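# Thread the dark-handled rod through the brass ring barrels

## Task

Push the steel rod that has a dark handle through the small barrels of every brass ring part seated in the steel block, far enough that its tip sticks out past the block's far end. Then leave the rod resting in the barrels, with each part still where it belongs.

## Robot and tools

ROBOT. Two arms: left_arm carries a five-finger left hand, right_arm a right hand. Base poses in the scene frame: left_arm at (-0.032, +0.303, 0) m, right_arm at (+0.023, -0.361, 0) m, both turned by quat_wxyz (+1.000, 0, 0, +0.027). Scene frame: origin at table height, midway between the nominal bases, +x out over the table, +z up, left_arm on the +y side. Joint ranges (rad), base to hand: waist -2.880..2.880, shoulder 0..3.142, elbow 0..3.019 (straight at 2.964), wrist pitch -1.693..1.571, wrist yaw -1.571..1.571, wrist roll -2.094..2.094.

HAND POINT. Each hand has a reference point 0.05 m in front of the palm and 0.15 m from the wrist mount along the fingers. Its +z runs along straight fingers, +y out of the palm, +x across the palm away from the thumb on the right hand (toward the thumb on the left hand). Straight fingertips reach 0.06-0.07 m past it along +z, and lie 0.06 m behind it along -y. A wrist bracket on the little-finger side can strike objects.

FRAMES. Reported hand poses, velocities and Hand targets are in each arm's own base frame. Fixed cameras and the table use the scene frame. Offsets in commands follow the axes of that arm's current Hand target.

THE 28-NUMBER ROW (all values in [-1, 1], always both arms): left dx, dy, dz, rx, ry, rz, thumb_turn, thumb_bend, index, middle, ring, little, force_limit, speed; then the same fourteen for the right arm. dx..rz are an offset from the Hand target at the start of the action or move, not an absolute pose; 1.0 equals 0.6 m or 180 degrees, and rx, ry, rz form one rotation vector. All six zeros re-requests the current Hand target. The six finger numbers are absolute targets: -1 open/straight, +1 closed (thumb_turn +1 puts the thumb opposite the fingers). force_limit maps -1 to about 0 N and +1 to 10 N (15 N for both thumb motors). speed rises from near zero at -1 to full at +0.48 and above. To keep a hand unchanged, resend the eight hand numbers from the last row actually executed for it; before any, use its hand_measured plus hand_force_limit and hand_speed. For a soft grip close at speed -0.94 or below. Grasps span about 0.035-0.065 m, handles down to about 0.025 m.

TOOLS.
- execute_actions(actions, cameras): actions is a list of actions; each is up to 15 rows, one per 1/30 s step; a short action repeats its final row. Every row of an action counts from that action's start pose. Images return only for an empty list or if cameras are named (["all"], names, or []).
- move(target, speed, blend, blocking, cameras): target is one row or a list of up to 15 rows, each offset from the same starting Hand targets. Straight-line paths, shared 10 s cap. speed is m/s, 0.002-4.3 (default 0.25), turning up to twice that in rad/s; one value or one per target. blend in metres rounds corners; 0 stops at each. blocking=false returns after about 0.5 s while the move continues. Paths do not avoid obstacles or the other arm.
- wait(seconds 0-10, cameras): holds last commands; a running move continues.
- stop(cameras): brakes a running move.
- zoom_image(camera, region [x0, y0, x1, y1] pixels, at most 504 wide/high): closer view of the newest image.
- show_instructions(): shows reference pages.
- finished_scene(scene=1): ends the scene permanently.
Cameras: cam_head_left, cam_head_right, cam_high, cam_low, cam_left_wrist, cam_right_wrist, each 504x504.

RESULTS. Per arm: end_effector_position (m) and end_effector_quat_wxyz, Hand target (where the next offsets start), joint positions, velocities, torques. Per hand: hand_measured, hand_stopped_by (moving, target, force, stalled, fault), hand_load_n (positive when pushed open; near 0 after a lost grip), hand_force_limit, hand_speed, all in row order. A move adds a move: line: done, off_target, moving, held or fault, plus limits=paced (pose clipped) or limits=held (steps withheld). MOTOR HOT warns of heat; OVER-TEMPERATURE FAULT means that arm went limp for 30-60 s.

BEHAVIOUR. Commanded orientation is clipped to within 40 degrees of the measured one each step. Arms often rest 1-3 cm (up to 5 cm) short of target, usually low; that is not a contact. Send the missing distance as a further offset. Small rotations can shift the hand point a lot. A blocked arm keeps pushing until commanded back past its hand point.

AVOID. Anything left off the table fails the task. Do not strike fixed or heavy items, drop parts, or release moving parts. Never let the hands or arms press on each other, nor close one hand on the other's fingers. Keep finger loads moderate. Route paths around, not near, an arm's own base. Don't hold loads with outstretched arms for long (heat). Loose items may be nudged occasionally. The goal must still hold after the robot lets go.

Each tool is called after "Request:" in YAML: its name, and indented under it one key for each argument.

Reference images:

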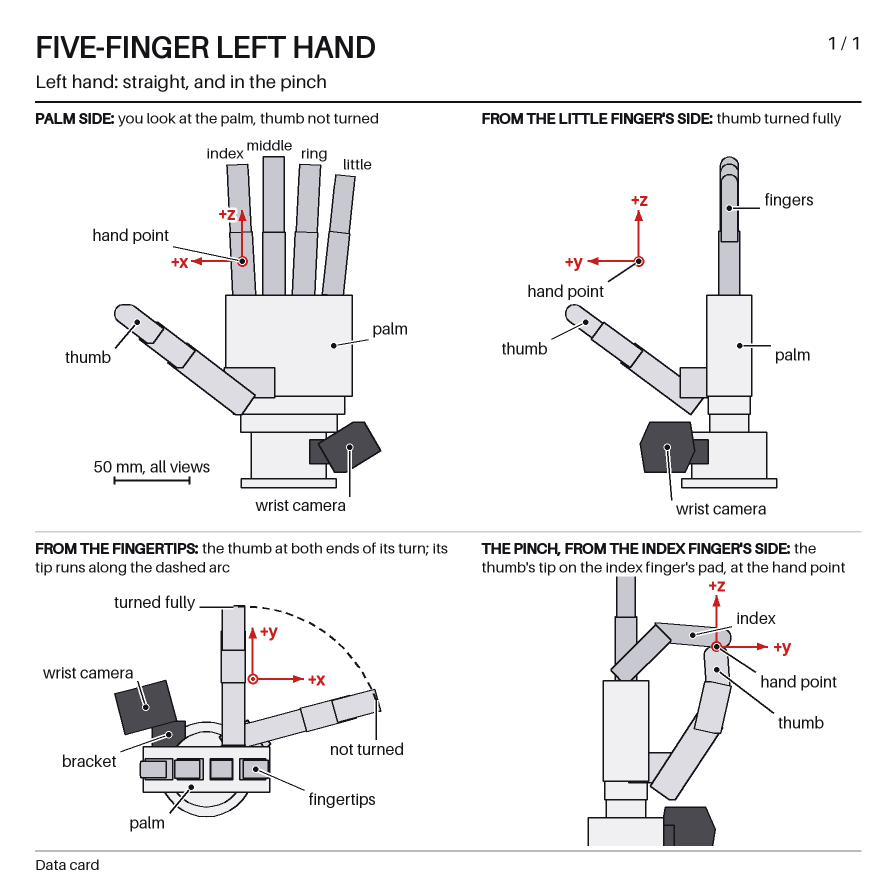

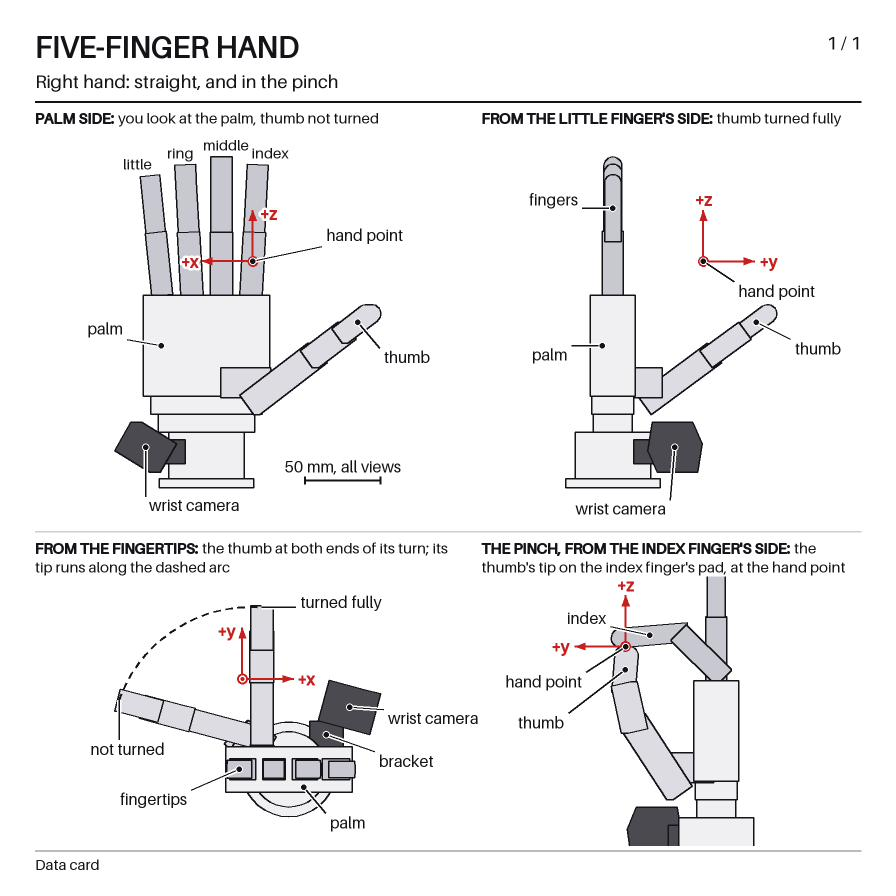

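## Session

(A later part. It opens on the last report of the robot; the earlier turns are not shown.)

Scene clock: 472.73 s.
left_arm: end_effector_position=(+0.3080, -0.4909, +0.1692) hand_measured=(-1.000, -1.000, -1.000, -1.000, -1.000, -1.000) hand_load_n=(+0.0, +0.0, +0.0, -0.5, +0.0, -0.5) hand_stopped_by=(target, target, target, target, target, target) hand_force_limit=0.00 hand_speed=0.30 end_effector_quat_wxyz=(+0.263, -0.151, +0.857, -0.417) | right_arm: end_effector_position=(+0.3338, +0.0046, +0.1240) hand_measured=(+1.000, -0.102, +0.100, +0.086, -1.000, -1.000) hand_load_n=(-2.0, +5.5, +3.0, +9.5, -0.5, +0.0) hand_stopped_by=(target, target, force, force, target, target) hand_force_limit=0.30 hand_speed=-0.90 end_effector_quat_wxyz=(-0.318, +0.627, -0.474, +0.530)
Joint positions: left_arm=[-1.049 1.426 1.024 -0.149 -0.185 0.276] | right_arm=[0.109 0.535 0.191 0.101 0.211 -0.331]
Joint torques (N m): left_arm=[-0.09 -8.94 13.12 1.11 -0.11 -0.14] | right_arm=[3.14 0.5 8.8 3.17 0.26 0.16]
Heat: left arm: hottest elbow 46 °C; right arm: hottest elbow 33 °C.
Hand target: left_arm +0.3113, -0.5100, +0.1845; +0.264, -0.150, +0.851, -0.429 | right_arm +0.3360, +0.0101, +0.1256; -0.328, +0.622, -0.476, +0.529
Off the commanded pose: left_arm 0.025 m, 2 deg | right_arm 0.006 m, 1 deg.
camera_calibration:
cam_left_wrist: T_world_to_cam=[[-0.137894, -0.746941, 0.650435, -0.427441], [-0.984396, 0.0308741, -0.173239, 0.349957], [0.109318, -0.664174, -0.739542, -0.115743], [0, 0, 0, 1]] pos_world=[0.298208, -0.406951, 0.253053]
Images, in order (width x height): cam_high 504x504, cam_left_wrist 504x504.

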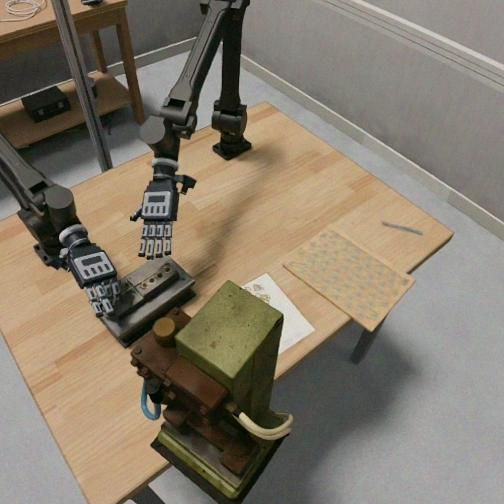

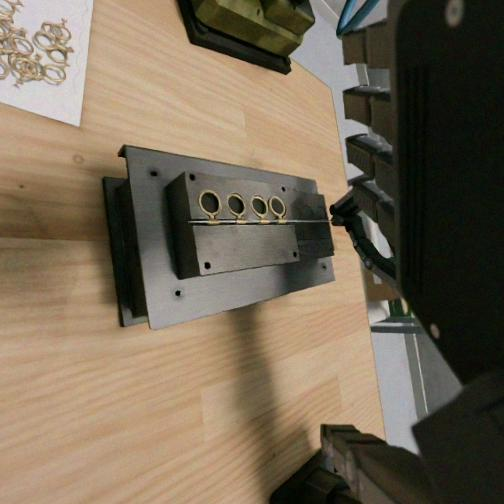

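Request:
move:
  target: [0,0,0,0,0,0,-1,-1,-1,-1,-1,-1,0.0,0.3,0.012523,0.004445,0.001275,0.00005,0.000954,-0.003773,1,-0.1,0.25,0.25,-1,-1,0.3,-0.9]
  speed: 0.03
  cameras: ["cam_left_wrist"]

Request:
zoom_image:
  camera: "cam_left_wrist"
  region: [180, 180, 300, 240]

Scene clock: 474.50 s.
left_arm: end_effector_position=(+0.3080, -0.4909, +0.1692) hand_measured=(-1.000, -1.000, -1.000, -1.000, -1.000, -1.000) hand_load_n=(+0.0, +0.0, +0.0, +0.0, +0.0, +0.0) hand_stopped_by=(target, target, target, target, target, target) hand_force_limit=0.00 hand_speed=0.30 end_effector_quat_wxyz=(+0.263, -0.151, +0.857, -0.417) | right_arm: end_effector_position=(+0.3343, +0.0067, +0.1243) hand_measured=(+1.000, -0.102, +0.100, +0.086, -1.000, -1.000) hand_load_n=(-1.0, +5.0, +4.5, +7.5, -0.5, +0.0) hand_stopped_by=(target, target, force, force, target, target) hand_force_limit=0.30 hand_speed=-0.90 end_effector_quat_wxyz=(-0.325, +0.629, -0.471, +0.526)
Joint positions: left_arm=[-1.049 1.426 1.024 -0.149 -0.185 0.276] | right_arm=[0.099 0.535 0.191 0.103 0.183 -0.331]
Joint torques (N m): left_arm=[-0.09 -8.94 13.15 1.11 -0.11 -0.14] | right_arm=[0.85 0.32 8.64 3.12 -0.03 -0.08]
Heat: left arm: hottest elbow 46 °C; right arm: hottest elbow 33 °C.
Hand target: left_arm +0.3113, -0.5100, +0.1845; +0.264, -0.150, +0.851, -0.429 | right_arm +0.3360, +0.0021, +0.1255; -0.324, +0.624, -0.472, +0.532
Off the commanded pose: left_arm 0.025 m, 2 deg | right_arm 0.005 m, 1 deg.
move: off_target (left_arm)
camera_calibration:
cam_left_wrist: T_world_to_cam=[[-0.137894, -0.746941, 0.650435, -0.427441], [-0.984396, 0.0308741, -0.173239, 0.349957], [0.109318, -0.664174, -0.739542, -0.115743], [0, 0, 0, 1]] pos_world=[0.298208, -0.406951, 0.253053]
Images, in order (width x height): cam_left_wrist 504x504.

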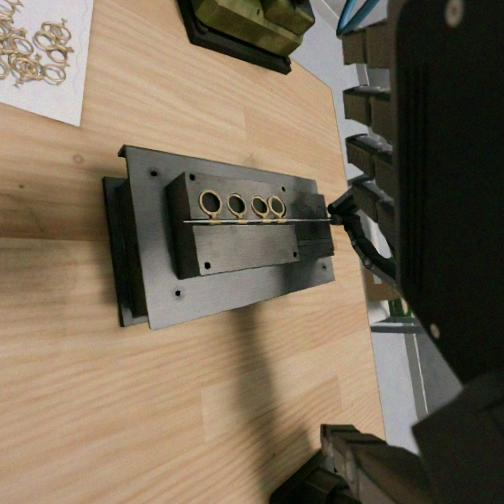

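Scaled by 4.200 from the camera's 504x504 image, which has a finer 720x720 frame.

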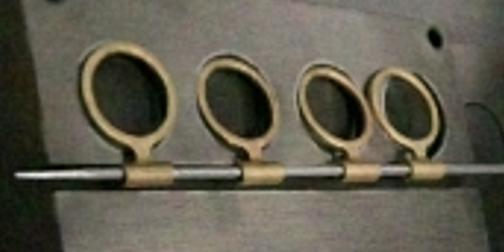

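Request:
move:
  target: [0,0,0,0,0,0,-1,-1,-1,-1,-1,-1,0.0,0.3,0.012523,0.004445,0.001275,0.00005,0.000954,-0.003773,1,-0.1,0.25,0.25,-1,-1,0.3,-0.9]
  speed: 0.03
  cameras: ["cam_left_wrist"]

Request:
zoom_image:
  camera: "cam_left_wrist"
  region: [180, 180, 300, 240]

Scene clock: 476.03 s.
left_arm: end_effector_position=(+0.3080, -0.4909, +0.1692) hand_measured=(-1.000, -1.000, -1.000, -1.000, -1.000, -1.000) hand_load_n=(-0.5, +0.0, +0.0, +0.0, +0.0, +0.0) hand_stopped_by=(target, target, target, target, target, target) hand_force_limit=0.00 hand_speed=0.30 end_effector_quat_wxyz=(+0.263, -0.151, +0.857, -0.417) | right_arm: end_effector_position=(+0.3346, -0.0003, +0.1241) hand_measured=(+1.000, -0.102, +0.100, +0.086, -1.000, -1.000) hand_load_n=(-1.0, +5.0, +4.0, +7.5, +0.0, +0.0) hand_stopped_by=(target, target, force, force, target, target) hand_force_limit=0.30 hand_speed=-0.90 end_effector_quat_wxyz=(-0.324, +0.629, -0.472, +0.526)
Joint positions: left_arm=[-1.049 1.426 1.024 -0.149 -0.185 0.276] | right_arm=[0.058 0.535 0.191 0.103 0.146 -0.339]
Joint torques (N m): left_arm=[-0.03 -9 13.14 1.13 -0.11 -0.14] | right_arm=[0.67 0.21 8.54 3.22 -0.05 -0.23]
Heat: left arm: hottest elbow 46 °C; right arm: hottest elbow 33 °C.
Hand target: left_arm +0.3113, -0.5100, +0.1845; +0.264, -0.150, +0.851, -0.429 | right_arm +0.3360, -0.0060, +0.1256; -0.320, +0.626, -0.469, +0.535
Off the commanded pose: left_arm 0.025 m, 2 deg | right_arm 0.006 m, 1 deg.
move: off_target (left_arm)
camera_calibration:
cam_left_wrist: T_world_to_cam=[[-0.137894, -0.746941, 0.650435, -0.427441], [-0.984396, 0.0308741, -0.173239, 0.349957], [0.109318, -0.664174, -0.739542, -0.115743], [0, 0, 0, 1]] pos_world=[0.298208, -0.406951, 0.253053]
Images, in order (width x height): cam_left_wrist 504x504.

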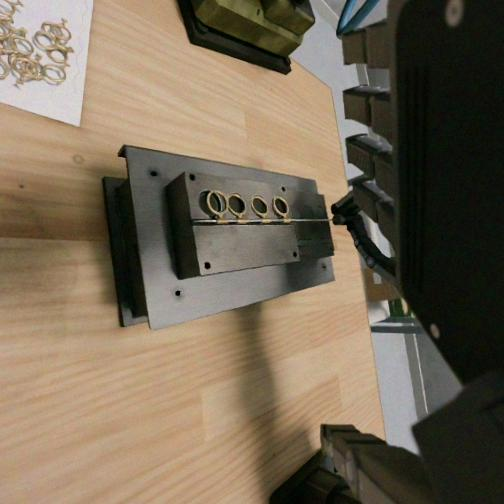

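Scaled by 4.200 from the camera's 504x504 image, which has a finer 720x720 frame.

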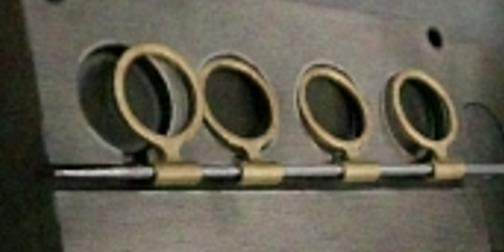

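Request:
zoom_image:
  camera: "cam_left_wrist"
  region: [250, 190, 300, 230]

Request:
zoom_image:
  camera: "cam_left_wrist"
  region: [300, 185, 380, 249]

Request:
wait:
  seconds: 0
  cameras: ["cam_high"]

Request:
zoom_image:
  camera: "cam_high"
  region: [132, 265, 166, 293]

Scaled by 10.080 from the camera's 504x504 image, which has a finer 720x720 frame.

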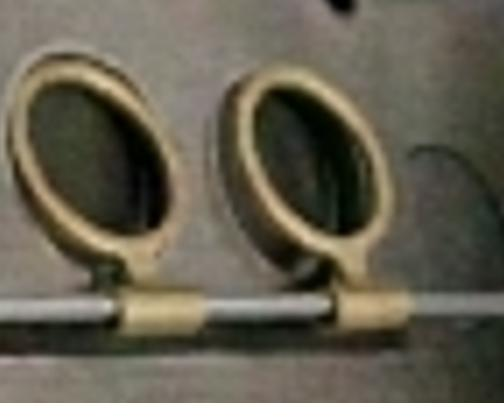

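Scaled by 6.300 from the camera's 504x504 image, which has a finer 720x720 frame.

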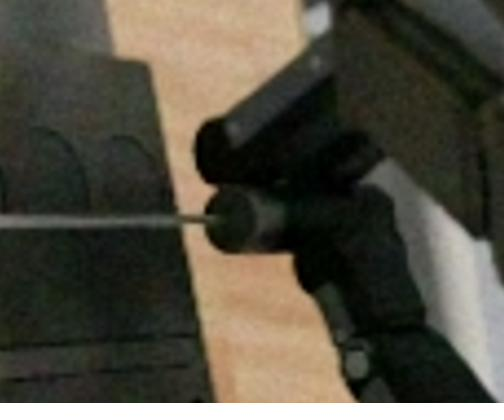

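Scene clock: 476.30 s.
left_arm: end_effector_position=(+0.3080, -0.4909, +0.1692) hand_measured=(-1.000, -1.000, -1.000, -1.000, -1.000, -1.000) hand_load_n=(+0.0, +0.0, +0.0, +0.0, +0.0, +0.0) hand_stopped_by=(target, target, target, target, target, target) hand_force_limit=0.00 hand_speed=0.30 end_effector_quat_wxyz=(+0.263, -0.151, +0.857, -0.417) | right_arm: end_effector_position=(+0.3346, -0.0004, +0.1241) hand_measured=(+1.000, -0.102, +0.100, +0.086, -1.000, -1.000) hand_load_n=(-1.0, +5.0, +4.5, +7.5, +0.0, +0.0) hand_stopped_by=(target, target, force, force, target, target) hand_force_limit=0.30 hand_speed=-0.90 end_effector_quat_wxyz=(-0.324, +0.629, -0.472, +0.526)
Joint positions: left_arm=[-1.049 1.426 1.024 -0.149 -0.185 0.276] | right_arm=[0.058 0.535 0.191 0.103 0.146 -0.34]
Joint torques (N m): left_arm=[-0.15 -9 13.12 1.1 -0.11 -0.14] | right_arm=[0.73 0.15 8.54 3.26 -0.03 -0.21]
Heat: left arm: hottest elbow 46 °C; right arm: hottest elbow 33 °C.
Hand target: left_arm +0.3113, -0.5100, +0.1845; +0.264, -0.150, +0.851, -0.429 | right_arm +0.3360, -0.0060, +0.1256; -0.320, +0.626, -0.469, +0.535
Off the commanded pose: left_arm 0.025 m, 2 deg | right_arm 0.006 m, 1 deg.
Images, in order (width x height): cam_high 504x504.

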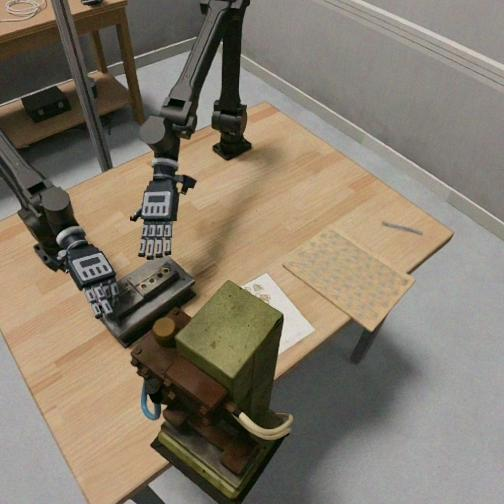

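Scaled by 14.824 from the camera's 504x504 image, which has a finer 720x720 frame.

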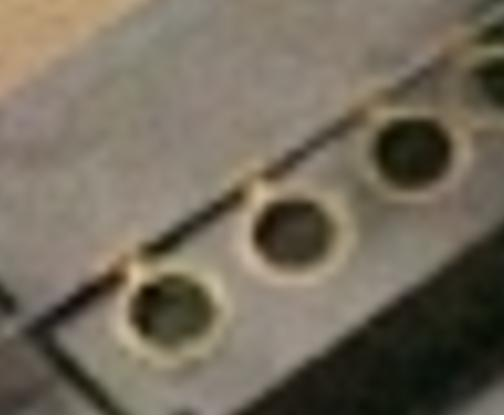

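Request:
move:
  target: [0,0,0,0,0,0,-1,-1,-1,-1,-1,-1,0.0,0.3,-0.00123,0.003008,0.000746,0,0,0,1,-0.1,0.25,0.25,-1,-1,0.3,-0.9]
  speed: 0.03
  cameras: ["cam_left_wrist", "cam_high"]

Request:
zoom_image:
  camera: "cam_left_wrist"
  region: [180, 180, 300, 240]

Request:
zoom_image:
  camera: "cam_high"
  region: [140, 258, 180, 290]

Scene clock: 477.53 s.
left_arm: end_effector_position=(+0.3080, -0.4909, +0.1692) hand_measured=(-1.000, -1.000, -1.000, -1.000, -1.000, -1.000) hand_load_n=(-0.5, +0.0, +0.0, +0.0, +0.0, +0.0) hand_stopped_by=(target, target, target, target, target, target) hand_force_limit=0.00 hand_speed=0.30 end_effector_quat_wxyz=(+0.263, -0.151, +0.857, -0.417) | right_arm: end_effector_position=(+0.3342, -0.0005, +0.1225) hand_measured=(+1.000, -0.102, +0.100, +0.086, -1.000, -1.000) hand_load_n=(-1.0, +5.0, +4.5, +7.5, +0.0, +0.0) hand_stopped_by=(target, target, force, force, target, target) hand_force_limit=0.30 hand_speed=-0.90 end_effector_quat_wxyz=(-0.325, +0.628, -0.471, +0.527)
Joint positions: left_arm=[-1.049 1.426 1.024 -0.149 -0.185 0.276] | right_arm=[0.057 0.535 0.184 0.113 0.145 -0.34]
Joint torques (N m): left_arm=[-0.03 -9.05 13.14 1.11 -0.11 -0.14] | right_arm=[0.56 0.73 8.69 3.15 -0.04 -0.22]
Heat: left arm: hottest elbow 46 °C; right arm: hottest elbow 33 °C.
Hand target: left_arm +0.3113, -0.5100, +0.1845; +0.264, -0.150, +0.851, -0.429 | right_arm +0.3360, -0.0060, +0.1236; -0.320, +0.626, -0.469, +0.535
Off the commanded pose: left_arm 0.025 m, 2 deg | right_arm 0.006 m, 1 deg.
move: off_target (left_arm)
camera_calibration:
cam_left_wrist: T_world_to_cam=[[-0.137894, -0.746941, 0.650435, -0.427441], [-0.984396, 0.0308741, -0.173239, 0.349957], [0.109318, -0.664174, -0.739542, -0.115743], [0, 0, 0, 1]] pos_world=[0.298208, -0.406951, 0.253053]
Images, in order (width x height): cam_high 504x504, cam_left_wrist 504x504.

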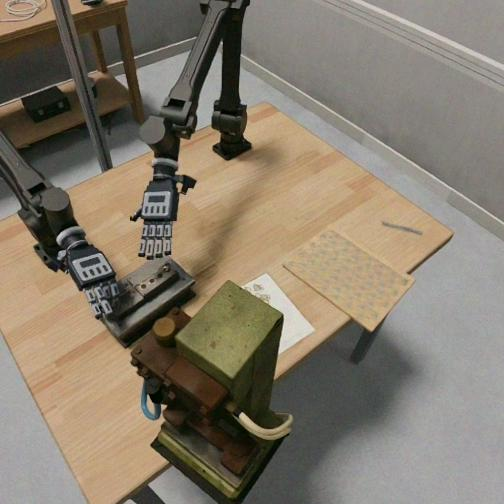

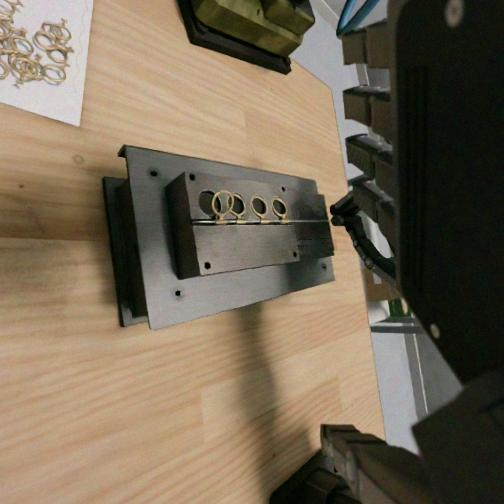

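Scaled by 4.200 from the camera's 504x504 image, which has a finer 720x720 frame.

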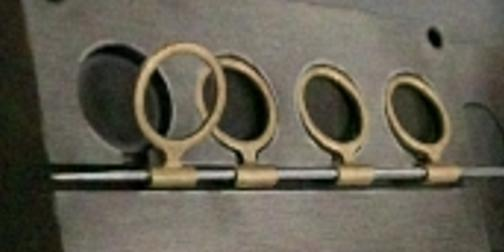

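Scaled by 12.600 from the camera's 504x504 image, which has a finer 720x720 frame.

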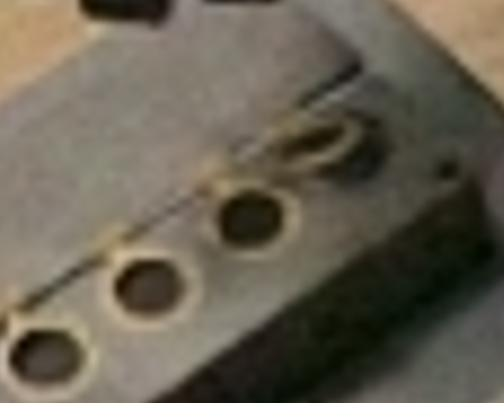

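Request:
move:
  target: [0,0,0,0,0,0,-1,-1,-1,-1,-1,-1,0.0,0.3,-0.012395,-0.004749,-0.001349,-0.00006,-0.001156,0.004581,1,-0.1,0.25,0.25,-1,-1,0.3,-0.9]
  speed: 0.03
  cameras: ["cam_left_wrist"]

Request:
zoom_image:
  camera: "cam_left_wrist"
  region: [180, 180, 300, 240]

Scene clock: 478.80 s.
left_arm: end_effector_position=(+0.3080, -0.4909, +0.1692) hand_measured=(-1.000, -1.000, -1.000, -1.000, -1.000, -1.000) hand_load_n=(+0.0, +0.0, -0.5, +0.0, +0.0, +0.0) hand_stopped_by=(target, target, target, target, target, target) hand_force_limit=0.00 hand_speed=0.30 end_effector_quat_wxyz=(+0.263, -0.151, +0.857, -0.417) | right_arm: end_effector_position=(+0.3339, -0.0025, +0.1222) hand_measured=(+1.000, -0.102, +0.100, +0.086, -1.000, -1.000) hand_load_n=(-2.0, +6.0, +3.0, +9.5, +0.0, +0.0) hand_stopped_by=(target, target, force, force, target, target) hand_force_limit=0.30 hand_speed=-0.90 end_effector_quat_wxyz=(-0.318, +0.625, -0.475, +0.531)
Joint positions: left_arm=[-1.049 1.426 1.024 -0.149 -0.185 0.276] | right_arm=[0.067 0.536 0.184 0.114 0.172 -0.34]
Joint torques (N m): left_arm=[0.03 -8.94 13.14 1.11 -0.11 -0.14] | right_arm=[3.19 1.03 8.8 3.06 0.25 0.05]
Heat: left arm: hottest elbow 46 °C; right arm: hottest elbow 33 °C.
Hand target: left_arm +0.3113, -0.5100, +0.1845; +0.264, -0.150, +0.851, -0.429 | right_arm +0.3359, +0.0021, +0.1235; -0.325, +0.623, -0.473, +0.531
Off the commanded pose: left_arm 0.025 m, 2 deg | right_arm 0.005 m, 1 deg.
move: off_target (left_arm)
camera_calibration:
cam_left_wrist: T_world_to_cam=[[-0.137894, -0.746941, 0.650435, -0.427441], [-0.984396, 0.0308741, -0.173239, 0.349957], [0.109318, -0.664174, -0.739542, -0.115743], [0, 0, 0, 1]] pos_world=[0.298208, -0.406951, 0.253053]
Images, in order (width x height): cam_left_wrist 504x504.

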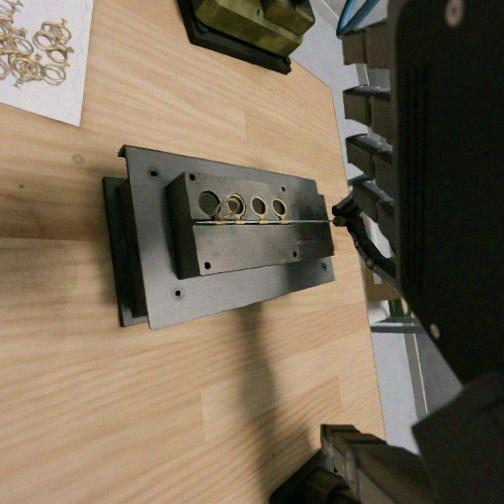

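Scaled by 4.200 from the camera's 504x504 image, which has a finer 720x720 frame.

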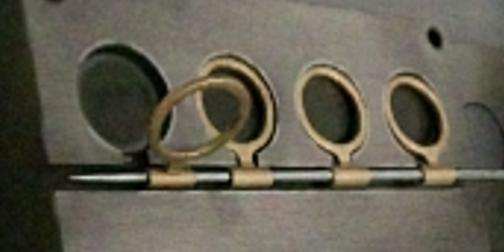

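Request:
move:
  target: [0,0,0,0,0,0,-1,-1,-1,-1,-1,-1,0.0,0.3,-0.0078,-0.003,-0.00085,-0.00003,-0.0007,0.0027,1,-0.1,0.25,0.25,-1,-1,0.3,-0.9]
  speed: 0.03
  cameras: ["cam_left_wrist"]

Request:
zoom_image:
  camera: "cam_left_wrist"
  region: [180, 180, 300, 240]

Scene clock: 480.03 s.
left_arm: end_effector_position=(+0.3080, -0.4909, +0.1692) hand_measured=(-1.000, -1.000, -1.000, -1.000, -1.000, -1.000) hand_load_n=(+0.0, +0.0, +0.0, +0.0, +0.0, +0.0) hand_stopped_by=(target, target, target, target, target, target) hand_force_limit=0.00 hand_speed=0.30 end_effector_quat_wxyz=(+0.263, -0.151, +0.857, -0.417) | right_arm: end_effector_position=(+0.3338, +0.0016, +0.1218) hand_measured=(+1.000, -0.102, +0.100, +0.086, -1.000, -1.000) hand_load_n=(-2.0, +6.0, +3.0, +9.0, +0.0, +0.0) hand_stopped_by=(target, target, force, force, target, target) hand_force_limit=0.30 hand_speed=-0.90 end_effector_quat_wxyz=(-0.318, +0.626, -0.474, +0.531)
Joint positions: left_arm=[-1.049 1.426 1.024 -0.149 -0.185 0.276] | right_arm=[0.091 0.538 0.184 0.114 0.194 -0.336]
Joint torques (N m): left_arm=[-0.03 -8.94 13.14 1.1 -0.11 -0.14] | right_arm=[3.19 0.56 8.94 3 0.27 0.16]
Heat: left arm: hottest elbow 46 °C; right arm: hottest elbow 33 °C.
Hand target: left_arm +0.3113, -0.5100, +0.1845; +0.264, -0.150, +0.851, -0.429 | right_arm +0.3359, +0.0071, +0.1235; -0.328, +0.622, -0.475, +0.529
Off the commanded pose: left_arm 0.025 m, 2 deg | right_arm 0.006 m, 1 deg.
move: off_target (left_arm)
camera_calibration:
cam_left_wrist: T_world_to_cam=[[-0.137894, -0.746941, 0.650435, -0.427441], [-0.984396, 0.0308741, -0.173239, 0.349957], [0.109318, -0.664174, -0.739542, -0.115743], [0, 0, 0, 1]] pos_world=[0.298208, -0.406951, 0.253053]
Images, in order (width x height): cam_left_wrist 504x504.

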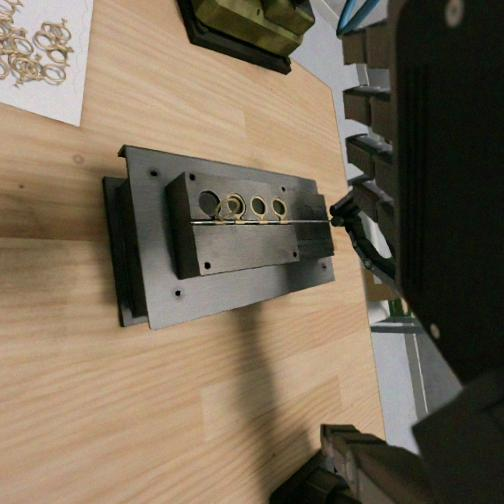

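Scaled by 4.200 from the camera's 504x504 image, which has a finer 720x720 frame.

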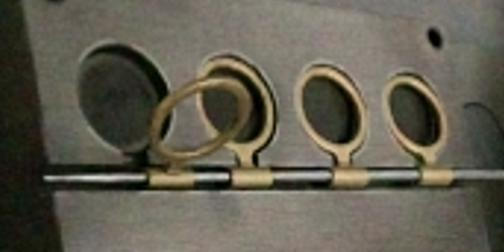

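Request:
move:
  target: [0,0,0,0,0,0,-1,-1,-1,-1,-1,-1,0.0,0.3,0,0,0,0.00231,-0.00607,-0.0015,1,-0.1,0.25,0.25,-1,-1,0.3,-0.9]
  speed: 0.03
  cameras: ["cam_left_wrist"]

Request:
zoom_image:
  camera: "cam_left_wrist"
  region: [180, 180, 300, 240]

Scene clock: 481.87 s.
left_arm: end_effector_position=(+0.3080, -0.4909, +0.1692) hand_measured=(-1.000, -1.000, -1.000, -1.000, -1.000, -1.000) hand_load_n=(+0.0, +0.0, +0.0, +0.0, +0.0, +0.0) hand_stopped_by=(target, target, target, target, target, target) hand_force_limit=0.00 hand_speed=0.30 end_effector_quat_wxyz=(+0.263, -0.151, +0.857, -0.417) | right_arm: end_effector_position=(+0.3340, +0.0081, +0.1216) hand_measured=(+1.000, -0.102, +0.100, +0.086, -1.000, -1.000) hand_load_n=(-0.5, +4.5, +5.5, +6.5, +0.0, -0.5) hand_stopped_by=(target, target, force, force, target, target) hand_force_limit=0.30 hand_speed=-0.90 end_effector_quat_wxyz=(-0.329, +0.633, -0.466, +0.524)
Joint positions: left_arm=[-1.049 1.426 1.024 -0.149 -0.185 0.276] | right_arm=[0.091 0.538 0.184 0.114 0.161 -0.335]
Joint torques (N m): left_arm=[-0.03 -9.05 13.12 1.11 -0.11 -0.15] | right_arm=[1.44 0.44 8.88 2.96 -0.1 0.05]
Heat: left arm: hottest elbow 46 °C; right arm: hottest elbow 33 °C.
Hand target: left_arm +0.3113, -0.5100, +0.1845; +0.264, -0.150, +0.851, -0.429 | right_arm +0.3359, +0.0071, +0.1235; -0.333, +0.627, -0.469, +0.526
Off the commanded pose: left_arm 0.025 m, 2 deg | right_arm 0.003 m, 1 deg.
move: off_target (left_arm)
camera_calibration:
cam_left_wrist: T_world_to_cam=[[-0.137894, -0.746941, 0.650435, -0.427441], [-0.984396, 0.0308741, -0.173239, 0.349957], [0.109318, -0.664174, -0.739542, -0.115743], [0, 0, 0, 1]] pos_world=[0.298208, -0.406951, 0.253053]
Images, in order (width x height): cam_left_wrist 504x504.

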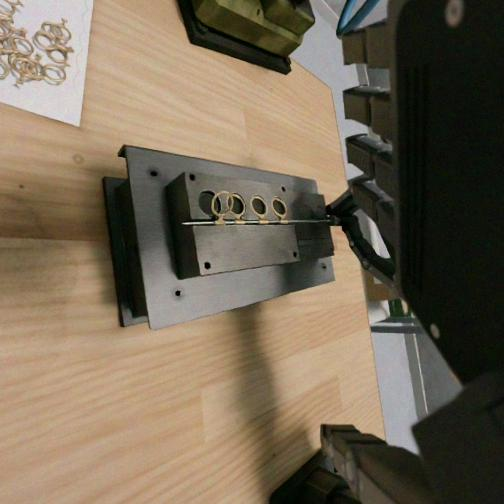

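Scaled by 4.200 from the camera's 504x504 image, which has a finer 720x720 frame.

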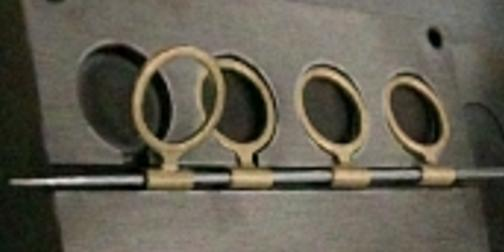

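Request:
zoom_image:
  camera: "cam_left_wrist"
  region: [300, 185, 380, 249]

Request:
wait:
  seconds: 0
  cameras: ["cam_high"]

Request:
zoom_image:
  camera: "cam_high"
  region: [140, 258, 180, 290]

Scaled by 6.300 from the camera's 504x504 image, which has a finer 720x720 frame.

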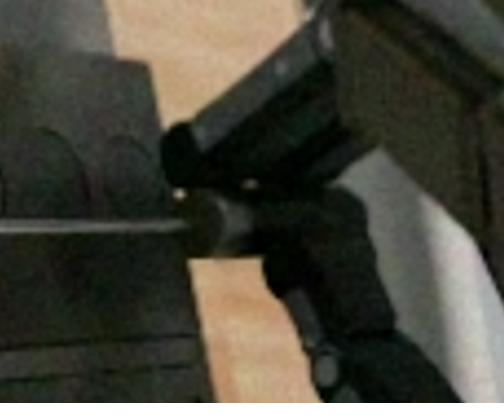

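Scene clock: 482.23 s.
left_arm: end_effector_position=(+0.3080, -0.4909, +0.1692) hand_measured=(-1.000, -1.000, -1.000, -1.000, -1.000, -1.000) hand_load_n=(+0.0, +0.0, +0.0, +0.0, +0.0, +0.0) hand_stopped_by=(target, target, target, target, target, target) hand_force_limit=0.00 hand_speed=0.30 end_effector_quat_wxyz=(+0.263, -0.151, +0.857, -0.417) | right_arm: end_effector_position=(+0.3340, +0.0081, +0.1216) hand_measured=(+1.000, -0.102, +0.100, +0.086, -1.000, -1.000) hand_load_n=(-1.0, +4.5, +5.5, +6.5, +0.0, +0.0) hand_stopped_by=(target, target, force, force, target, target) hand_force_limit=0.30 hand_speed=-0.90 end_effector_quat_wxyz=(-0.329, +0.633, -0.466, +0.524)
Joint positions: left_arm=[-1.049 1.426 1.024 -0.149 -0.185 0.276] | right_arm=[0.091 0.538 0.184 0.114 0.161 -0.335]
Joint torques (N m): left_arm=[-0.09 -9.05 13.12 1.13 -0.1 -0.14] | right_arm=[1.44 0.67 8.85 3 -0.08 0.04]
Heat: left arm: hottest elbow 46 °C; right arm: hottest elbow 33 °C.
Hand target: left_arm +0.3113, -0.5100, +0.1845; +0.264, -0.150, +0.851, -0.429 | right_arm +0.3359, +0.0070, +0.1235; -0.333, +0.627, -0.469, +0.526
Off the commanded pose: left_arm 0.025 m, 2 deg | right_arm 0.003 m, 1 deg.
Images, in order (width x height): cam_high 504x504.

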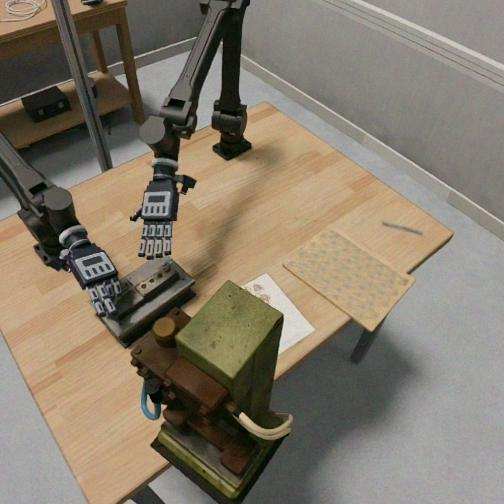

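Scaled by 12.600 from the camera's 504x504 image, which has a finer 720x720 frame.

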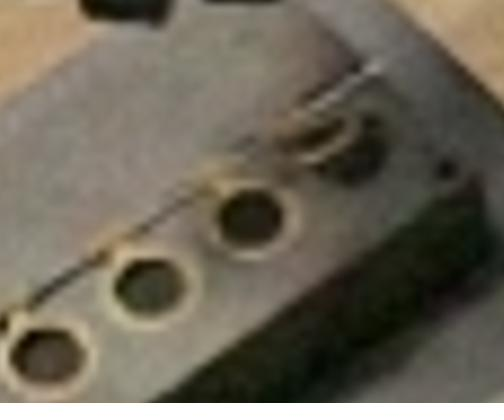

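Request:
move:
  target: [0,0,0,0,0,0,-1,-1,-1,-1,-1,-1,0.0,0.3,0,0,0,0.00004,-0.001585,0.00648,1,-0.1,0.25,0.25,-1,-1,0.3,-0.9]
  speed: 0.03
  cameras: ["cam_left_wrist"]

Request:
zoom_image:
  camera: "cam_left_wrist"
  region: [180, 180, 300, 240]

Scene clock: 483.43 s.
left_arm: end_effector_position=(+0.3080, -0.4909, +0.1692) hand_measured=(-1.000, -1.000, -1.000, -1.000, -1.000, -1.000) hand_load_n=(-0.5, +0.0, +0.0, +0.0, +0.0, +0.0) hand_stopped_by=(target, target, target, target, target, target) hand_force_limit=0.00 hand_speed=0.30 end_effector_quat_wxyz=(+0.263, -0.151, +0.857, -0.417) | right_arm: end_effector_position=(+0.3341, +0.0097, +0.1216) hand_measured=(+1.000, -0.102, +0.100, +0.086, -1.000, -1.000) hand_load_n=(-0.5, +4.0, +6.0, +6.0, +0.0, +0.0) hand_stopped_by=(target, target, force, force, target, target) hand_force_limit=0.30 hand_speed=-0.90 end_effector_quat_wxyz=(-0.335, +0.632, -0.467, +0.520)
Joint positions: left_arm=[-1.049 1.426 1.024 -0.149 -0.185 0.276] | right_arm=[0.084 0.538 0.184 0.114 0.143 -0.327]
Joint torques (N m): left_arm=[-0.15 -8.94 13.15 1.16 -0.11 -0.14] | right_arm=[0.85 0.44 8.9 2.91 -0.1 0.15]
Heat: left arm: hottest elbow 46 °C; right arm: hottest elbow 33 °C.
Hand target: left_arm +0.3113, -0.5100, +0.1845; +0.264, -0.150, +0.851, -0.429 | right_arm +0.3359, +0.0071, +0.1235; -0.340, +0.623, -0.474, +0.521
Off the commanded pose: left_arm 0.025 m, 2 deg | right_arm 0.004 m, 1 deg.
move: off_target (left_arm)
camera_calibration:
cam_left_wrist: T_world_to_cam=[[-0.137894, -0.746941, 0.650435, -0.427441], [-0.984396, 0.0308741, -0.173239, 0.349957], [0.109318, -0.664174, -0.739542, -0.115743], [0, 0, 0, 1]] pos_world=[0.298208, -0.406951, 0.253053]
Images, in order (width x height): cam_left_wrist 504x504.

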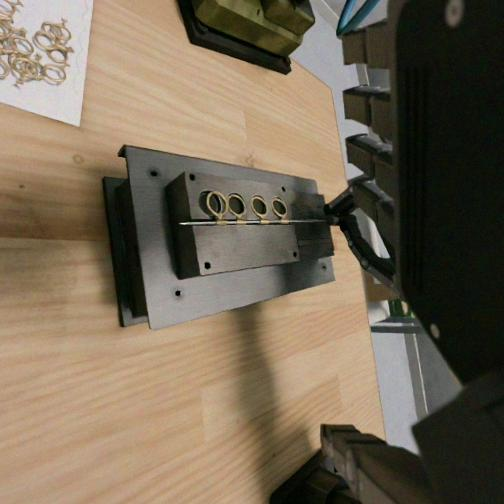

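Scaled by 4.200 from the camera's 504x504 image, which has a finer 720x720 frame.

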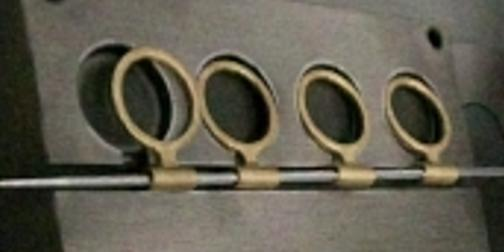

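Request:
move:
  target: [0,0,0,0,0,0,-1,-1,-1,-1,-1,-1,0.0,0.3,-0.020473,-0.006912,-0.001525,0.001816,-0.005098,-0.001253,1,-0.1,0.25,0.25,-1,-1,0.3,-0.9]
  speed: 0.03
  cameras: ["cam_left_wrist"]

Request:
zoom_image:
  camera: "cam_left_wrist"
  region: [180, 180, 300, 240]

Scene clock: 484.83 s.
left_arm: end_effector_position=(+0.3080, -0.4909, +0.1692) hand_measured=(-1.000, -1.000, -1.000, -1.000, -1.000, -1.000) hand_load_n=(+0.0, +0.0, +0.0, +0.0, +0.0, +0.0) hand_stopped_by=(target, target, target, target, target, target) hand_force_limit=0.00 hand_speed=0.30 end_effector_quat_wxyz=(+0.263, -0.151, +0.857, -0.417) | right_arm: end_effector_position=(+0.3338, +0.0143, +0.1213) hand_measured=(+1.000, -0.102, +0.100, +0.086, -1.000, -1.000) hand_load_n=(-0.5, +4.5, +5.5, +6.5, +0.0, +0.0) hand_stopped_by=(target, target, force, force, target, target) hand_force_limit=0.30 hand_speed=-0.90 end_effector_quat_wxyz=(-0.335, +0.631, -0.468, +0.520)
Joint positions: left_arm=[-1.049 1.426 1.024 -0.149 -0.185 0.276] | right_arm=[0.115 0.54 0.184 0.114 0.177 -0.317]
Joint torques (N m): left_arm=[-0.15 -9 13.11 1.1 -0.11 -0.15] | right_arm=[3.31 0.44 9.02 2.96 0.22 0.15]
Heat: left arm: hottest elbow 46 °C; right arm: hottest elbow 33 °C.
Hand target: left_arm +0.3113, -0.5100, +0.1845; +0.264, -0.150, +0.851, -0.429 | right_arm +0.3359, +0.0201, +0.1235; -0.344, +0.628, -0.469, +0.518
Off the commanded pose: left_arm 0.025 m, 2 deg | right_arm 0.007 m, 1 deg.
move: off_target (left_arm)
camera_calibration:
cam_left_wrist: T_world_to_cam=[[-0.137894, -0.746941, 0.650435, -0.427441], [-0.984396, 0.0308741, -0.173239, 0.349957], [0.109318, -0.664174, -0.739542, -0.115743], [0, 0, 0, 1]] pos_world=[0.298208, -0.406951, 0.253053]
Images, in order (width x height): cam_left_wrist 504x504.

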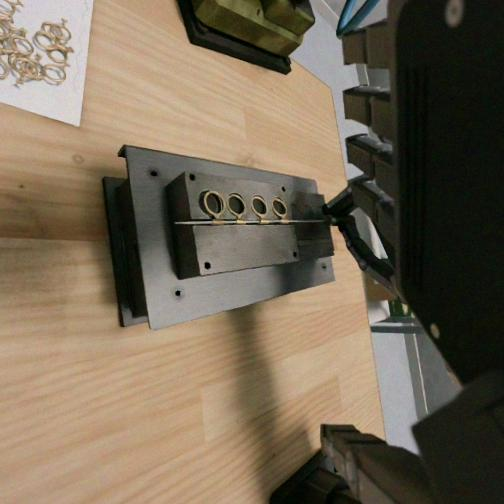

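Scaled by 4.200 from the camera's 504x504 image, which has a finer 720x720 frame.

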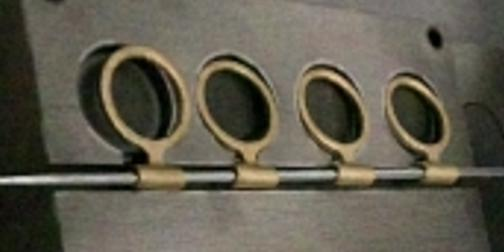

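Request:
move:
  target: [0,0,0,0,0,0,-1,-1,-1,-1,-1,-1,0.0,0.3,-0.007878,-0.002712,-0.000448,0,0,0,1,-0.1,0.25,0.25,-1,-1,0.3,-0.9]
  speed: 0.03
  cameras: ["cam_left_wrist"]

Request:
zoom_image:
  camera: "cam_left_wrist"
  region: [180, 180, 300, 240]

Scene clock: 485.93 s.
left_arm: end_effector_position=(+0.3080, -0.4909, +0.1692) hand_measured=(-1.000, -1.000, -1.000, -1.000, -1.000, -1.000) hand_load_n=(-0.5, +0.0, +0.0, +0.0, +0.0, +0.0) hand_stopped_by=(target, target, target, target, target, target) hand_force_limit=0.00 hand_speed=0.30 end_effector_quat_wxyz=(+0.263, -0.151, +0.857, -0.417) | right_arm: end_effector_position=(+0.3333, +0.0191, +0.1202) hand_measured=(+1.000, -0.102, +0.100, +0.086, -1.000, -1.000) hand_load_n=(-1.0, +4.5, +6.0, +6.5, +0.0, -0.5) hand_stopped_by=(target, target, force, force, target, target) hand_force_limit=0.30 hand_speed=-0.90 end_effector_quat_wxyz=(-0.334, +0.632, -0.469, +0.519)
Joint positions: left_arm=[-1.049 1.426 1.024 -0.149 -0.185 0.276] | right_arm=[0.146 0.544 0.184 0.114 0.206 -0.309]
Joint torques (N m): left_arm=[-0.03 -8.94 13.14 1.11 -0.11 -0.14] | right_arm=[3.25 0.67 9.05 3 0.22 0.15]
Heat: left arm: hottest elbow 46 °C; right arm: hottest elbow 33 °C.
Hand target: left_arm +0.3113, -0.5100, +0.1845; +0.264, -0.150, +0.851, -0.429 | right_arm +0.3359, +0.0251, +0.1235; -0.344, +0.627, -0.469, +0.518
Off the commanded pose: left_arm 0.025 m, 2 deg | right_arm 0.007 m, 1 deg.
move: off_target (left_arm)
camera_calibration:
cam_left_wrist: T_world_to_cam=[[-0.137894, -0.746941, 0.650435, -0.427441], [-0.984396, 0.0308741, -0.173239, 0.349957], [0.109318, -0.664174, -0.739542, -0.115743], [0, 0, 0, 1]] pos_world=[0.298208, -0.406951, 0.253053]
Images, in order (width x height): cam_left_wrist 504x504.

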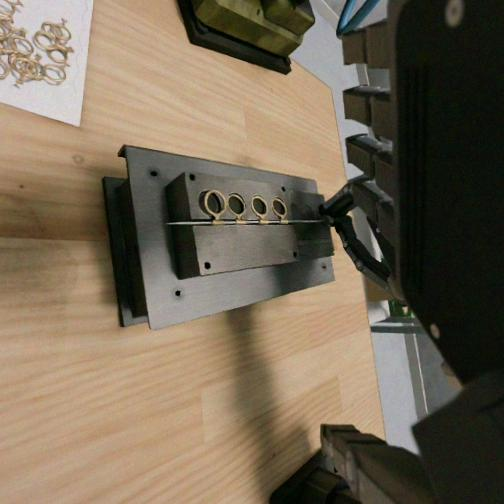

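Scaled by 4.200 from the camera's 504x504 image, which has a finer 720x720 frame.

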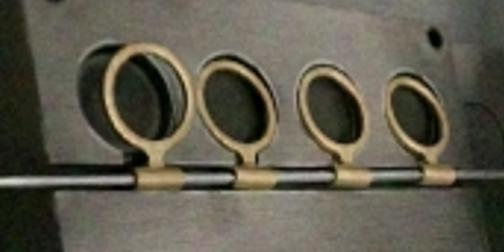

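Request:
zoom_image:
  camera: "cam_left_wrist"
  region: [290, 185, 370, 249]

Request:
wait:
  seconds: 0
  cameras: ["cam_low", "cam_head_right"]

Request:
zoom_image:
  camera: "cam_low"
  region: [230, 260, 350, 350]

Scaled by 6.300 from the camera's 504x504 image, which has a finer 720x720 frame.

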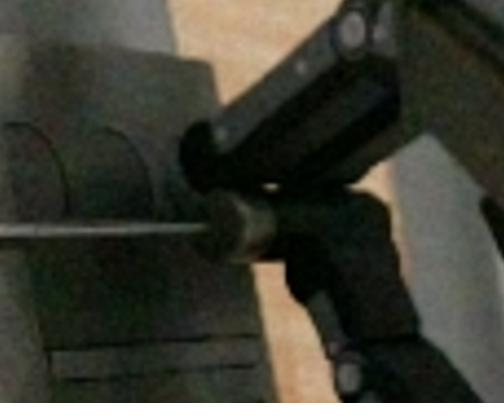

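Scene clock: 486.17 s.
left_arm: end_effector_position=(+0.3080, -0.4909, +0.1692) hand_measured=(-1.000, -1.000, -1.000, -1.000, -1.000, -1.000) hand_load_n=(+0.0, +0.0, +0.0, +0.0, +0.0, +0.0) hand_stopped_by=(target, target, target, target, target, target) hand_force_limit=0.00 hand_speed=0.30 end_effector_quat_wxyz=(+0.263, -0.151, +0.857, -0.417) | right_arm: end_effector_position=(+0.3333, +0.0192, +0.1202) hand_measured=(+1.000, -0.102, +0.100, +0.086, -1.000, -1.000) hand_load_n=(-0.5, +4.0, +5.5, +6.5, +0.0, +0.0) hand_stopped_by=(target, target, force, force, target, target) hand_force_limit=0.30 hand_speed=-0.90 end_effector_quat_wxyz=(-0.334, +0.632, -0.469, +0.519)
Joint positions: left_arm=[-1.049 1.426 1.024 -0.149 -0.185 0.276] | right_arm=[0.146 0.544 0.184 0.114 0.206 -0.309]
Joint torques (N m): left_arm=[-0.03 -8.94 13.12 1.13 -0.11 -0.15] | right_arm=[3.14 0.79 9.02 2.96 0.2 0.15]
Heat: left arm: hottest elbow 46 °C; right arm: hottest elbow 32 °C.
Hand target: left_arm +0.3113, -0.5100, +0.1845; +0.264, -0.150, +0.851, -0.429 | right_arm +0.3359, +0.0251, +0.1235; -0.344, +0.627, -0.469, +0.518
Off the commanded pose: left_arm 0.025 m, 2 deg | right_arm 0.007 m, 1 deg.
Images, in order (width x height): cam_head_right 504x504, cam_low 504x504.

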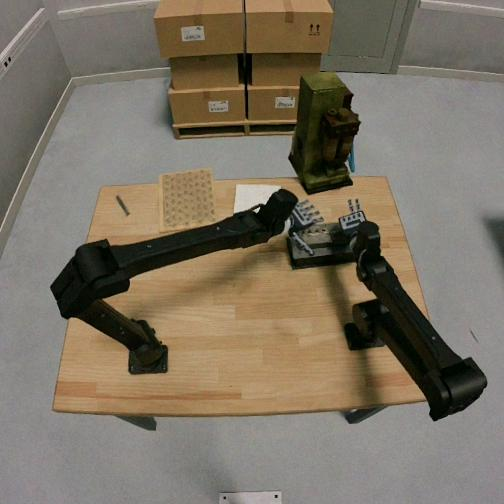

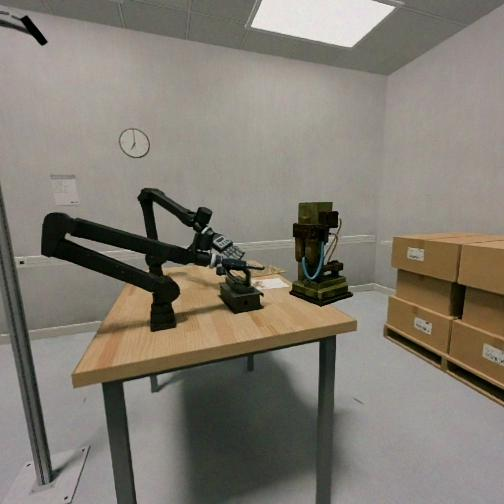

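Scaled by 4.200 from the camera's 504x504 image, which has a finer 720x720 frame.

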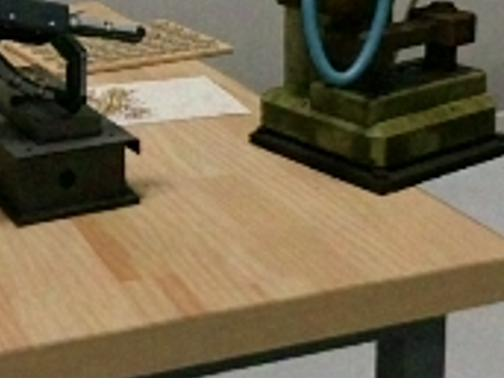

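Request:
zoom_image:
  camera: "cam_low"
  region: [200, 240, 272, 320]

Request:
zoom_image:
  camera: "cam_head_right"
  region: [290, 210, 370, 274]

Scaled by 6.300 from the camera's 504x504 image, which has a finer 720x720 frame.

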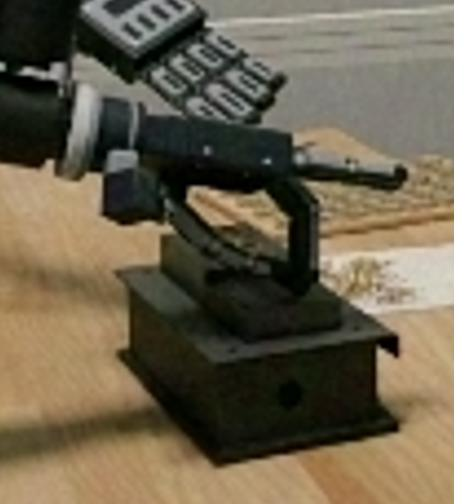

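Scaled by 6.300 from the camera's 504x504 image, which has a finer 720x720 frame.

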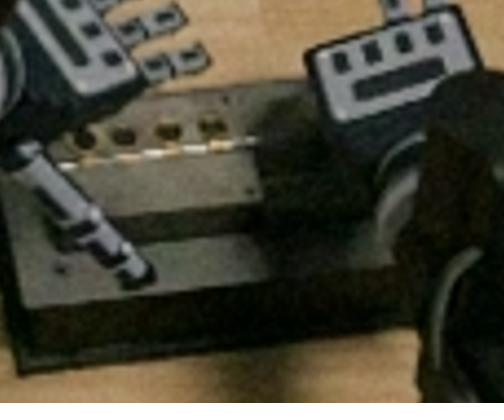

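Request:
move:
  target: [0,0,0,0,0,0,-1,-1,-1,-1,-1,-1,0.0,0.3,-0.007878,-0.002712,-0.000448,0.00013,-0.001288,0.005401,1,-0.1,0.25,0.25,-1,-1,0.3,-0.9]
  speed: 0.03
  cameras: ["cam_left_wrist"]

Request:
zoom_image:
  camera: "cam_left_wrist"
  region: [180, 180, 300, 240]

Scene clock: 487.57 s.
left_arm: end_effector_position=(+0.3080, -0.4909, +0.1692) hand_measured=(-1.000, -1.000, -1.000, -1.000, -1.000, -1.000) hand_load_n=(+0.0, +0.0, +0.0, +0.0, +0.0, +0.0) hand_stopped_by=(target, target, target, target, target, target) hand_force_limit=0.00 hand_speed=0.30 end_effector_quat_wxyz=(+0.263, -0.151, +0.857, -0.417) | right_arm: end_effector_position=(+0.3330, +0.0237, +0.1195) hand_measured=(+1.000, -0.102, +0.100, +0.086, -1.000, -1.000) hand_load_n=(-1.0, +4.5, +5.5, +6.5, -0.5, +0.0) hand_stopped_by=(target, target, force, force, target, target) hand_force_limit=0.30 hand_speed=-0.90 end_effector_quat_wxyz=(-0.338, +0.630, -0.473, +0.515)
Joint positions: left_arm=[-1.049 1.426 1.024 -0.149 -0.185 0.276] | right_arm=[0.164 0.547 0.184 0.114 0.221 -0.289]
Joint torques (N m): left_arm=[-0.09 -8.94 13.15 1.11 -0.11 -0.14] | right_arm=[3.25 0.79 9.14 3.02 0.21 0.17]
Heat: left arm: hottest elbow 46 °C; right arm: hottest elbow 32 °C.
Hand target: left_arm +0.3113, -0.5100, +0.1845; +0.264, -0.150, +0.851, -0.429 | right_arm +0.3359, +0.0301, +0.1236; -0.350, +0.624, -0.473, +0.514
Off the commanded pose: left_arm 0.025 m, 2 deg | right_arm 0.008 m, 1 deg.
move: off_target (left_arm)
camera_calibration:
cam_left_wrist: T_world_to_cam=[[-0.137894, -0.746941, 0.650435, -0.427441], [-0.984396, 0.0308741, -0.173239, 0.349957], [0.109318, -0.664174, -0.739542, -0.115743], [0, 0, 0, 1]] pos_world=[0.298208, -0.406951, 0.253053]
Images, in order (width x height): cam_left_wrist 504x504.

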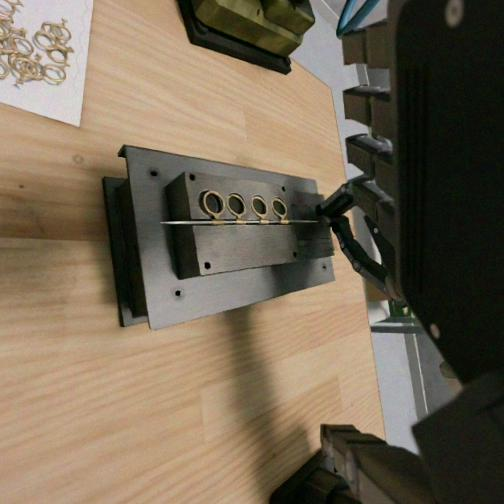

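Scaled by 4.200 from the camera's 504x504 image, which has a finer 720x720 frame.

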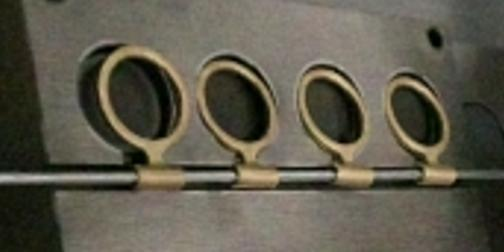

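Request:
zoom_image:
  camera: "cam_left_wrist"
  region: [155, 205, 235, 235]

Request:
zoom_image:
  camera: "cam_left_wrist"
  region: [270, 195, 350, 235]

Scaled by 6.300 from the camera's 504x504 image, which has a finer 720x720 frame.

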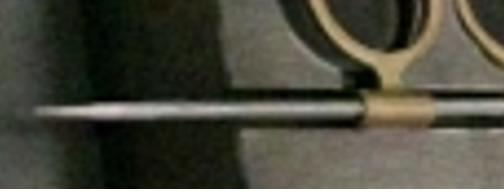

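Scaled by 6.300 from the camera's 504x504 image, which has a finer 720x720 frame.

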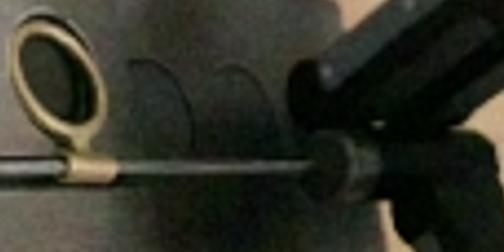

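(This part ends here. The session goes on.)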